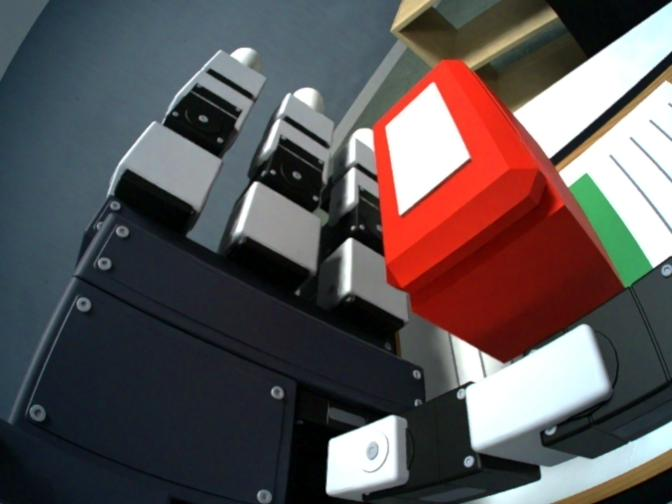

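Call:
move(arm2={"target": [0.382, 0.604, 0.844, -0.1741, 0.6853, 0.1741, 0.6853], "speed": 0.06}, cameras=["arm2_cam_wrist"])

Scene clock: 139.90 s.
Joint torques (N m): arm1=[0.38 0.56 10.17 1.88 0.02 -0.12] | arm2=[0.21 -18.49 5.12 2 -0.01 -0.13] | arm3=[1.03 1.32 9.98 1.89 -0.22 0.04]
Motor temperatures (°C): arm1=[25 27 37 25 26 26] | arm2=[23 28 38 26 22 24] | arm3=[27 29 34 26 22 23]
Heat: arm1: hottest joint3_rad 37 °C; arm2: hottest joint3_rad 38 °C; arm3: hottest joint3_rad 34 °C.
move: arm2 off_target
Joint velocities: within noise
arm1, arm3: as last shown
arm2.joint_positions: joint1_rad=+2.472 joint2_rad=+2.629 joint3_rad=+1.670 joint4_rad=+0.957 joint5_rad=+0.848 joint6_rad=+1.580 hand_index_mcp=+0.755 hand_index_abd=+0.002 hand_index_pip=+0.577 hand_index_dip=+0.696 hand_middle_mcp=+0.756 hand_middle_abd=+0.002 hand_middle_pip=+0.577 hand_middle_dip=+0.696 hand_ring_mcp=+0.755 hand_ring_abd=+0.002 hand_ring_pip=+0.577 hand_ring_dip=+0.696 hand_thumb_cmc=-0.562 hand_thumb_axl=+0.677 hand_thumb_mcp=+0.225 hand_thumb_ipl=+0.168 hand_current_limit=+0.400 hand_speed=-0.600
arm2.joint_status: not commanded
arm2.hand_state: goal,goal,goal,goal,goal,goal,goal,goal,goal,goal,goal,goal,goal,goal,goal,goal
arm2.index_mcp_current_ma: 1
arm2.index_abd_current_ma: 1
arm2.index_pip_current_ma: 0
arm2.index_dip_current_ma: 0
arm2.middle_mcp_current_ma: 1
arm2.middle_abd_current_ma: 1
arm2.middle_pip_current_ma: 0
arm2.middle_dip_current_ma: 0
arm2.ring_mcp_current_ma: 1
arm2.ring_abd_current_ma: 1
arm2.ring_pip_current_ma: 0
arm2.ring_dip_current_ma: 0
arm2.thumb_cmc_current_ma: 7
arm2.thumb_axl_current_ma: 0
arm2.thumb_mcp_current_ma: -1
arm2.thumb_ipl_current_ma: 0
arm2.hand_goal_index_mcp: 0.754
arm2.hand_goal_index_abd: 0.000
arm2.hand_goal_index_pip: 0.576
arm2.hand_goal_index_dip: 0.696
arm2.hand_goal_middle_mcp: 0.754
arm2.hand_goal_middle_abd: 0.000
arm2.hand_goal_middle_pip: 0.576
arm2.hand_goal_middle_dip: 0.696
arm2.hand_goal_ring_mcp: 0.754
arm2.hand_goal_ring_abd: 0.000
arm2.hand_goal_ring_pip: 0.576
arm2.hand_goal_ring_dip: 0.696
arm2.hand_goal_thumb_cmc: -0.570
arm2.hand_goal_thumb_axl: 0.678
arm2.hand_goal_thumb_mcp: 0.226
arm2.hand_goal_thumb_ipl: 0.168
arm2.hand: x=+0.3892 y=+0.6055 z=+0.8573 quat_wxyz=(-0.170, +0.684, +0.171, +0.688) (m; scene frame)
arm2.hand_target: x=+0.3821 y=+0.6037 z=+0.8441 quat_wxyz=(-0.174, +0.685, +0.174, +0.685) (m; scene frame)
arm2.hand_status: off_target (0.015 m and 0.6 deg from the pose sent, 0.028 m and 1.2 deg at the start)
pictures: arm2_cam_wrist
Images, in order (width x height): arm2_cam_wrist 672x504.

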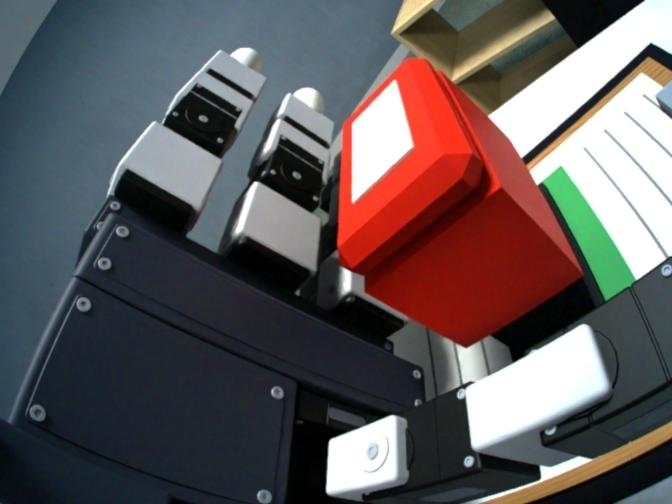

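Call:
move(arm2={"target": [0.388, 0.592, 0.844, -0.1741, 0.6853, 0.1741, 0.6853], "speed": 0.05}, cameras=["arm2_cam_wrist"])

Scene clock: 143.53 s.
Joint torques (N m): arm1=[0.38 0.56 10.18 1.87 0.02 -0.12] | arm2=[-0.91 -19.25 4.85 2.03 -0.13 -0.13] | arm3=[1.14 1.14 10.1 1.99 -0.22 0.07]
Motor temperatures (°C): arm1=[25 27 37 25 26 26] | arm2=[23 29 37 26 22 24] | arm3=[27 29 34 26 22 23]
Heat: arm1: hottest joint3_rad 37 °C; arm2: hottest joint3_rad 37 °C; arm3: hottest joint3_rad 34 °C.
move: arm2 done
Joint velocities: within noise
arm1.joint_positions: joint1_rad=+0.780 joint2_rad=+0.597 joint3_rad=+1.347 joint4_rad=-1.263 joint5_rad=+0.047 joint6_rad=+1.074 hand_index_mcp=+0.755 hand_index_abd=+0.000 hand_index_pip=+0.577 hand_index_dip=+0.696 hand_middle_mcp=+0.755 hand_middle_abd=+0.000 hand_middle_pip=+0.577 hand_middle_dip=+0.696 hand_ring_mcp=+0.755 hand_ring_abd=+0.000 hand_ring_pip=+0.577 hand_ring_dip=+0.696 hand_thumb_cmc=+0.715 hand_thumb_axl=+0.677 hand_thumb_mcp=+0.226 hand_thumb_ipl=+0.168 hand_current_limit=+0.400 hand_speed=-0.600
arm1.joint_status: not commanded
arm1.hand_state: goal,goal,goal,goal,goal,goal,goal,goal,goal,goal,goal,goal,goal,goal,goal,goal
arm1.index_mcp_current_ma: 2
arm1.index_abd_current_ma: 0
arm1.index_pip_current_ma: 1
arm1.index_dip_current_ma: 0
arm1.middle_mcp_current_ma: 2
arm1.middle_abd_current_ma: 0
arm1.middle_pip_current_ma: 1
arm1.middle_dip_current_ma: 0
arm1.ring_mcp_current_ma: 2
arm1.ring_abd_current_ma: 0
arm1.ring_pip_current_ma: 1
arm1.ring_dip_current_ma: 0
arm1.thumb_cmc_current_ma: 1
arm1.thumb_axl_current_ma: -1
arm1.thumb_mcp_current_ma: 0
arm1.thumb_ipl_current_ma: 0
arm1.hand_goal_index_mcp: 0.754
arm1.hand_goal_index_abd: 0.000
arm1.hand_goal_index_pip: 0.576
arm1.hand_goal_index_dip: 0.696
arm1.hand_goal_middle_mcp: 0.754
arm1.hand_goal_middle_abd: 0.000
arm1.hand_goal_middle_pip: 0.576
arm1.hand_goal_middle_dip: 0.696
arm1.hand_goal_ring_mcp: 0.754
arm1.hand_goal_ring_abd: 0.000
arm1.hand_goal_ring_pip: 0.576
arm1.hand_goal_ring_dip: 0.696
arm1.hand_goal_thumb_cmc: 0.714
arm1.hand_goal_thumb_axl: 0.678
arm1.hand_goal_thumb_mcp: 0.226
arm1.hand_goal_thumb_ipl: 0.168
arm1.hand: x=-0.8536 y=-0.6827 z=+1.3983 quat_wxyz=(+0.242, +0.861, +0.018, +0.447) (m; scene frame)
arm1.hand_target: x=-0.8565 y=-0.6815 z=+1.4114 quat_wxyz=(+0.247, +0.853, +0.018, +0.459) (m; scene frame)
arm1.hand_status: not commanded
arm2.joint_positions: joint1_rad=+2.472 joint2_rad=+2.629 joint3_rad=+1.631 joint4_rad=+0.983 joint5_rad=+0.839 joint6_rad=+1.580 hand_index_mcp=+0.755 hand_index_abd=+0.002 hand_index_pip=+0.577 hand_index_dip=+0.696 hand_middle_mcp=+0.756 hand_middle_abd=+0.002 hand_middle_pip=+0.577 hand_middle_dip=+0.696 hand_ring_mcp=+0.755 hand_ring_abd=+0.002 hand_ring_pip=+0.577 hand_ring_dip=+0.696 hand_thumb_cmc=-0.562 hand_thumb_axl=+0.677 hand_thumb_mcp=+0.225 hand_thumb_ipl=+0.168 hand_current_limit=+0.400 hand_speed=-0.600
arm2.joint_status: not commanded
arm2.hand_state: goal,goal,goal,goal,goal,goal,goal,goal,goal,goal,goal,goal,goal,goal,goal,goal
arm2.index_mcp_current_ma: 1
arm2.index_abd_current_ma: 1
arm2.index_pip_current_ma: 0
arm2.index_dip_current_ma: 0
arm2.middle_mcp_current_ma: 1
arm2.middle_abd_current_ma: 1
arm2.middle_pip_current_ma: 0
arm2.middle_dip_current_ma: 0
arm2.ring_mcp_current_ma: 1
arm2.ring_abd_current_ma: 1
arm2.ring_pip_current_ma: 0
arm2.ring_dip_current_ma: 0
arm2.thumb_cmc_current_ma: 7
arm2.thumb_axl_current_ma: 0
arm2.thumb_mcp_current_ma: -1
arm2.thumb_ipl_current_ma: 0
arm2.hand_goal_index_mcp: 0.754
arm2.hand_goal_index_abd: 0.000
arm2.hand_goal_index_pip: 0.576
arm2.hand_goal_index_dip: 0.696
arm2.hand_goal_middle_mcp: 0.754
arm2.hand_goal_middle_abd: 0.000
arm2.hand_goal_middle_pip: 0.576
arm2.hand_goal_middle_dip: 0.696
arm2.hand_goal_ring_mcp: 0.754
arm2.hand_goal_ring_abd: 0.000
arm2.hand_goal_ring_pip: 0.576
arm2.hand_goal_ring_dip: 0.696
arm2.hand_goal_thumb_cmc: -0.570
arm2.hand_goal_thumb_axl: 0.678
arm2.hand_goal_thumb_mcp: 0.226
arm2.hand_goal_thumb_ipl: 0.168
arm2.hand: x=+0.3863 y=+0.5948 z=+0.8472 quat_wxyz=(-0.169, +0.686, +0.179, +0.685) (m; scene frame)
arm2.hand_target: x=+0.3881 y=+0.5919 z=+0.8439 quat_wxyz=(-0.174, +0.685, +0.174, +0.685) (m; scene frame)
arm2.hand_status: done (0.005 m and 0.8 deg from the pose sent, 0.019 m and 0.6 deg at the start)
arm3: as last shown
pictures: arm2_cam_wrist
Images, in order (width x height): arm2_cam_wrist 672x504.

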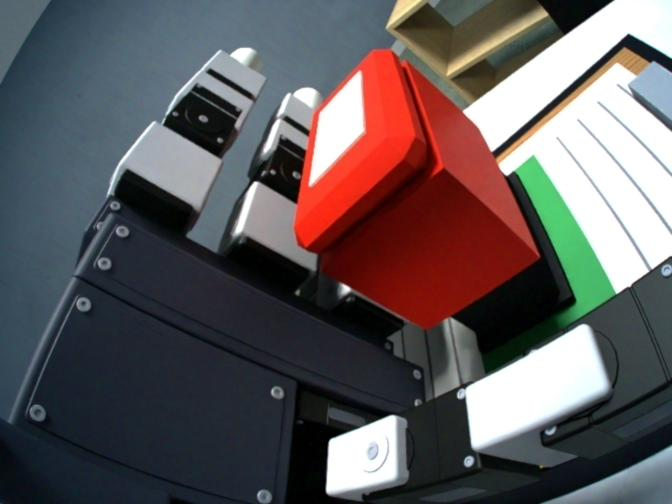

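Call:
move(arm2={"target": [0.390, 0.5865, 0.851, -0.1741, 0.6853, 0.1741, 0.6853], "speed": 0.05}, cameras=["arm2_cam_wrist"])

Scene clock: 144.97 s.
Joint torques (N m): arm1=[0.38 0.56 10.17 1.88 0.02 -0.12] | arm2=[-1.32 -20.48 4.7 2.03 -0.11 -0.14] | arm3=[0.97 1.44 10 1.87 -0.2 0.04]
Motor temperatures (°C): arm1=[25 27 37 25 26 26] | arm2=[23 29 37 26 22 24] | arm3=[27 29 34 26 22 23]
Heat: arm1: hottest joint3_rad 37 °C; arm2: hottest joint3_rad 37 °C; arm3: hottest joint3_rad 34 °C.
move: arm2 off_target
Joint velocities: within noise
arm1, arm3: as last shown
arm2.joint_positions: joint1_rad=+2.472 joint2_rad=+2.627 joint3_rad=+1.602 joint4_rad=+0.990 joint5_rad=+0.834 joint6_rad=+1.580 hand_index_mcp=+0.755 hand_index_abd=+0.002 hand_index_pip=+0.577 hand_index_dip=+0.696 hand_middle_mcp=+0.756 hand_middle_abd=+0.002 hand_middle_pip=+0.577 hand_middle_dip=+0.696 hand_ring_mcp=+0.755 hand_ring_abd=+0.002 hand_ring_pip=+0.577 hand_ring_dip=+0.696 hand_thumb_cmc=-0.562 hand_thumb_axl=+0.677 hand_thumb_mcp=+0.225 hand_thumb_ipl=+0.168 hand_current_limit=+0.400 hand_speed=-0.600
arm2.joint_status: not commanded
arm2.hand_state: goal,goal,goal,goal,goal,goal,goal,goal,goal,goal,goal,goal,goal,goal,goal,goal
arm2.index_mcp_current_ma: 1
arm2.index_abd_current_ma: 1
arm2.index_pip_current_ma: 0
arm2.index_dip_current_ma: 0
arm2.middle_mcp_current_ma: 1
arm2.middle_abd_current_ma: 1
arm2.middle_pip_current_ma: 0
arm2.middle_dip_current_ma: 0
arm2.ring_mcp_current_ma: 1
arm2.ring_abd_current_ma: 1
arm2.ring_pip_current_ma: 0
arm2.ring_dip_current_ma: 0
arm2.thumb_cmc_current_ma: 7
arm2.thumb_axl_current_ma: 0
arm2.thumb_mcp_current_ma: -1
arm2.thumb_ipl_current_ma: 0
arm2.hand_goal_index_mcp: 0.754
arm2.hand_goal_index_abd: 0.000
arm2.hand_goal_index_pip: 0.576
arm2.hand_goal_index_dip: 0.696
arm2.hand_goal_middle_mcp: 0.754
arm2.hand_goal_middle_abd: 0.000
arm2.hand_goal_middle_pip: 0.576
arm2.hand_goal_middle_dip: 0.696
arm2.hand_goal_ring_mcp: 0.754
arm2.hand_goal_ring_abd: 0.000
arm2.hand_goal_ring_pip: 0.576
arm2.hand_goal_ring_dip: 0.696
arm2.hand_goal_thumb_cmc: -0.570
arm2.hand_goal_thumb_axl: 0.678
arm2.hand_goal_thumb_mcp: 0.226
arm2.hand_goal_thumb_ipl: 0.168
arm2.hand: x=+0.3841 y=+0.5865 z=+0.8400 quat_wxyz=(-0.165, +0.689, +0.187, +0.681) (m; scene frame)
arm2.hand_target: x=+0.3901 y=+0.5864 z=+0.8509 quat_wxyz=(-0.174, +0.685, +0.174, +0.685) (m; scene frame)
arm2.hand_status: off_target (0.013 m and 1.9 deg from the pose sent, 0.010 m and 0.8 deg at the start)
pictures: arm2_cam_wrist
Images, in order (width x height): arm2_cam_wrist 672x504.

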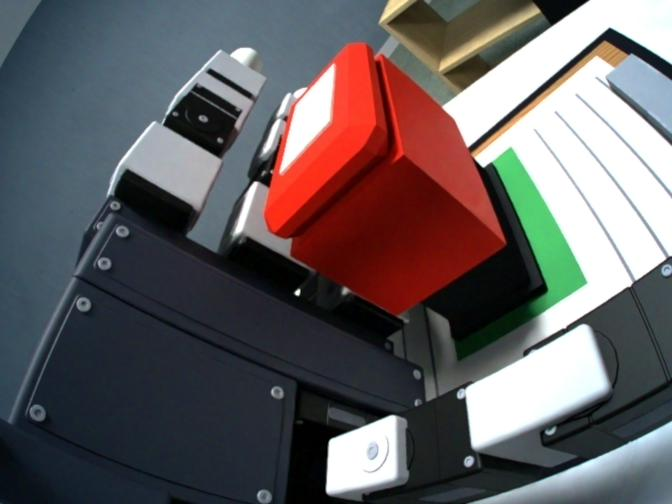

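Call:
move(arm2={"target": [0.390, 0.588, 0.874, -0.1741, 0.6853, 0.1741, 0.6853], "speed": 0.08}, cameras=["arm2_cam_wrist"])

Scene clock: 146.70 s.
Joint torques (N m): arm1=[0.44 0.56 10.15 1.88 0.02 -0.12] | arm2=[-1.32 -19.96 4.92 1.11 -0.12 -0.14] | arm3=[0.97 0.91 10.02 1.98 -0.26 0.06]
Motor temperatures (°C): arm1=[25 27 37 25 26 26] | arm2=[23 29 37 26 22 24] | arm3=[27 29 34 26 22 23]
Heat: arm1: hottest joint3_rad 37 °C; arm2: hottest joint3_rad 37 °C; arm3: hottest joint3_rad 34 °C.
move: arm2 done
Joint velocities: within noise
arm1: as last shown
arm2.joint_positions: joint1_rad=+2.472 joint2_rad=+2.570 joint3_rad=+1.578 joint4_rad=+0.990 joint5_rad=+0.833 joint6_rad=+1.580 hand_index_mcp=+0.755 hand_index_abd=+0.002 hand_index_pip=+0.577 hand_index_dip=+0.696 hand_middle_mcp=+0.756 hand_middle_abd=+0.002 hand_middle_pip=+0.577 hand_middle_dip=+0.696 hand_ring_mcp=+0.755 hand_ring_abd=+0.002 hand_ring_pip=+0.577 hand_ring_dip=+0.696 hand_thumb_cmc=-0.562 hand_thumb_axl=+0.677 hand_thumb_mcp=+0.225 hand_thumb_ipl=+0.168 hand_current_limit=+0.400 hand_speed=-0.600
arm2.joint_status: not commanded
arm2.hand_state: goal,goal,goal,goal,goal,goal,goal,goal,goal,goal,goal,goal,goal,goal,goal,goal
arm2.index_mcp_current_ma: 1
arm2.index_abd_current_ma: 1
arm2.index_pip_current_ma: 0
arm2.index_dip_current_ma: 0
arm2.middle_mcp_current_ma: 1
arm2.middle_abd_current_ma: 1
arm2.middle_pip_current_ma: 0
arm2.middle_dip_current_ma: 0
arm2.ring_mcp_current_ma: 1
arm2.ring_abd_current_ma: 1
arm2.ring_pip_current_ma: 0
arm2.ring_dip_current_ma: 0
arm2.thumb_cmc_current_ma: 7
arm2.thumb_axl_current_ma: 0
arm2.thumb_mcp_current_ma: -1
arm2.thumb_ipl_current_ma: 0
arm2.hand_goal_index_mcp: 0.754
arm2.hand_goal_index_abd: 0.000
arm2.hand_goal_index_pip: 0.576
arm2.hand_goal_index_dip: 0.696
arm2.hand_goal_middle_mcp: 0.754
arm2.hand_goal_middle_abd: 0.000
arm2.hand_goal_middle_pip: 0.576
arm2.hand_goal_middle_dip: 0.696
arm2.hand_goal_ring_mcp: 0.754
arm2.hand_goal_ring_abd: 0.000
arm2.hand_goal_ring_pip: 0.576
arm2.hand_goal_ring_dip: 0.696
arm2.hand_goal_thumb_cmc: -0.570
arm2.hand_goal_thumb_axl: 0.678
arm2.hand_goal_thumb_mcp: 0.226
arm2.hand_goal_thumb_ipl: 0.168
arm2.hand: x=+0.3847 y=+0.5905 z=+0.8716 quat_wxyz=(-0.175, +0.683, +0.176, +0.687) (m; scene frame)
arm2.hand_target: x=+0.3901 y=+0.5879 z=+0.8739 quat_wxyz=(-0.174, +0.685, +0.174, +0.685) (m; scene frame)
arm2.hand_status: done (0.006 m and 0.4 deg from the pose sent, 0.035 m and 1.9 deg at the start)
arm3.joint_positions: joint1_rad=-0.334 joint2_rad=+0.610 joint3_rad=+1.227 joint4_rad=-1.186 joint5_rad=-0.236 joint6_rad=+1.466 hand_index_mcp=+0.755 hand_index_abd=+0.002 hand_index_pip=+0.577 hand_index_dip=+0.696 hand_middle_mcp=+0.755 hand_middle_abd=+0.002 hand_middle_pip=+0.577 hand_middle_dip=+0.696 hand_ring_mcp=+0.756 hand_ring_abd=+0.002 hand_ring_pip=+0.577 hand_ring_dip=+0.696 hand_thumb_cmc=-0.563 hand_thumb_axl=+0.679 hand_thumb_mcp=+0.225 hand_thumb_ipl=+0.166 hand_current_limit=+0.400 hand_speed=-0.850
arm3.joint_status: not commanded
arm3.hand_state: goal,goal,goal,goal,goal,goal,goal,goal,goal,goal,goal,goal,goal,goal,goal,goal
arm3.index_mcp_current_ma: 0
arm3.index_abd_current_ma: 0
arm3.index_pip_current_ma: 0
arm3.index_dip_current_ma: 0
arm3.middle_mcp_current_ma: 0
arm3.middle_abd_current_ma: 0
arm3.middle_pip_current_ma: 0
arm3.middle_dip_current_ma: 0
arm3.ring_mcp_current_ma: 0
arm3.ring_abd_current_ma: 0
arm3.ring_pip_current_ma: 0
arm3.ring_dip_current_ma: 0
arm3.thumb_cmc_current_ma: 1
arm3.thumb_axl_current_ma: 0
arm3.thumb_mcp_current_ma: 0
arm3.thumb_ipl_current_ma: 0
arm3.hand_goal_index_mcp: 0.754
arm3.hand_goal_index_abd: 0.000
arm3.hand_goal_index_pip: 0.576
arm3.hand_goal_index_dip: 0.696
arm3.hand_goal_middle_mcp: 0.754
arm3.hand_goal_middle_abd: 0.000
arm3.hand_goal_middle_pip: 0.576
arm3.hand_goal_middle_dip: 0.696
arm3.hand_goal_ring_mcp: 0.754
arm3.hand_goal_ring_abd: 0.000
arm3.hand_goal_ring_pip: 0.576
arm3.hand_goal_ring_dip: 0.696
arm3.hand_goal_thumb_cmc: -0.570
arm3.hand_goal_thumb_axl: 0.678
arm3.hand_goal_thumb_mcp: 0.226
arm3.hand_goal_thumb_ipl: 0.168
arm3.hand: x=+1.0286 y=+0.2642 z=+1.2471 quat_wxyz=(+0.238, +0.743, -0.458, +0.426) (m; scene frame)
arm3.hand_target: x=+1.0330 y=+0.2685 z=+1.2537 quat_wxyz=(+0.234, +0.742, -0.455, +0.434) (m; scene frame)
arm3.hand_status: not commanded
pictures: arm2_cam_wrist
Images, in order (width x height): arm2_cam_wrist 672x504.

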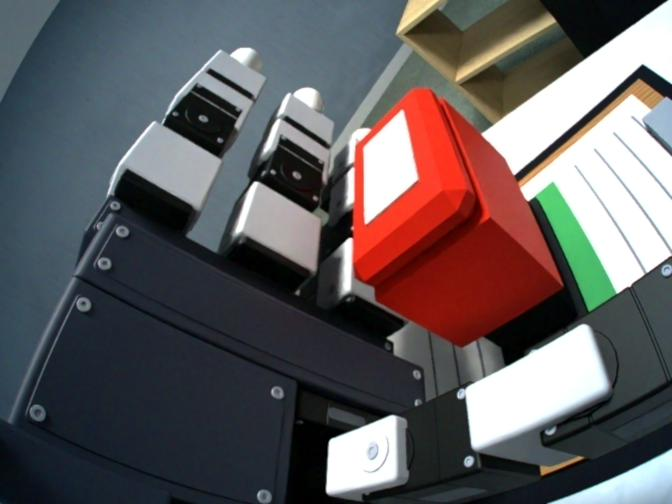

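Call:
move(arm2={"target": [0.389, 0.581, 0.852, -0.1741, 0.6853, 0.1741, 0.6853], "speed": 0.05}, cameras=["arm2_cam_wrist"])

Scene clock: 147.93 s.
Joint torques (N m): arm1=[0.32 0.56 10.18 1.88 0.02 -0.12] | arm2=[-1.38 -17.2 4.75 2 -0.15 -0.13] | arm3=[1.08 1.32 10.13 2.1 -0.21 0.04]
Motor temperatures (°C): arm1=[25 27 37 25 26 26] | arm2=[23 29 37 26 22 24] | arm3=[27 29 34 26 22 23]
Heat: arm1: hottest joint3_rad 37 °C; arm2: hottest joint3_rad 37 °C; arm3: hottest joint3_rad 34 °C.
move: arm2 off_target
Joint velocities: within noise
arm1, arm3: as last shown
arm2.joint_positions: joint1_rad=+2.472 joint2_rad=+2.570 joint3_rad=+1.578 joint4_rad=+1.003 joint5_rad=+0.833 joint6_rad=+1.580 hand_index_mcp=+0.755 hand_index_abd=+0.002 hand_index_pip=+0.577 hand_index_dip=+0.696 hand_middle_mcp=+0.756 hand_middle_abd=+0.002 hand_middle_pip=+0.577 hand_middle_dip=+0.696 hand_ring_mcp=+0.755 hand_ring_abd=+0.002 hand_ring_pip=+0.577 hand_ring_dip=+0.696 hand_thumb_cmc=-0.562 hand_thumb_axl=+0.677 hand_thumb_mcp=+0.225 hand_thumb_ipl=+0.168 hand_current_limit=+0.400 hand_speed=-0.600
arm2.joint_status: not commanded
arm2.hand_state: goal,goal,goal,goal,goal,goal,goal,goal,goal,goal,goal,goal,goal,goal,goal,goal
arm2.index_mcp_current_ma: 1
arm2.index_abd_current_ma: 1
arm2.index_pip_current_ma: 0
arm2.index_dip_current_ma: 0
arm2.middle_mcp_current_ma: 1
arm2.middle_abd_current_ma: 1
arm2.middle_pip_current_ma: 0
arm2.middle_dip_current_ma: 0
arm2.ring_mcp_current_ma: 1
arm2.ring_abd_current_ma: 1
arm2.ring_pip_current_ma: 0
arm2.ring_dip_current_ma: 0
arm2.thumb_cmc_current_ma: 7
arm2.thumb_axl_current_ma: 0
arm2.thumb_mcp_current_ma: -1
arm2.thumb_ipl_current_ma: 0
arm2.hand_goal_index_mcp: 0.754
arm2.hand_goal_index_abd: 0.000
arm2.hand_goal_index_pip: 0.576
arm2.hand_goal_index_dip: 0.696
arm2.hand_goal_middle_mcp: 0.754
arm2.hand_goal_middle_abd: 0.000
arm2.hand_goal_middle_pip: 0.576
arm2.hand_goal_middle_dip: 0.696
arm2.hand_goal_ring_mcp: 0.754
arm2.hand_goal_ring_abd: 0.000
arm2.hand_goal_ring_pip: 0.576
arm2.hand_goal_ring_dip: 0.696
arm2.hand_goal_thumb_cmc: -0.570
arm2.hand_goal_thumb_axl: 0.678
arm2.hand_goal_thumb_mcp: 0.226
arm2.hand_goal_thumb_ipl: 0.168
arm2.hand: x=+0.3847 y=+0.5908 z=+0.8732 quat_wxyz=(-0.179, +0.681, +0.173, +0.689) (m; scene frame)
arm2.hand_target: x=+0.3888 y=+0.5804 z=+0.8524 quat_wxyz=(-0.174, +0.686, +0.174, +0.685) (m; scene frame)
arm2.hand_status: off_target (0.024 m and 0.9 deg from the pose sent, 0.022 m and 0.4 deg at the start)
pictures: arm2_cam_wrist
Images, in order (width x height): arm2_cam_wrist 672x504.

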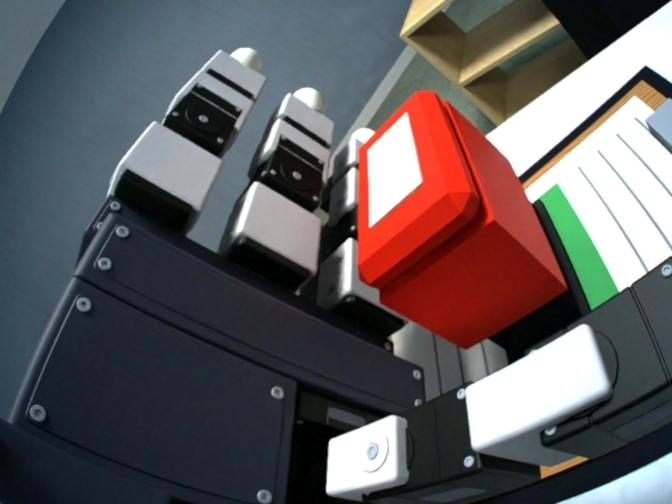

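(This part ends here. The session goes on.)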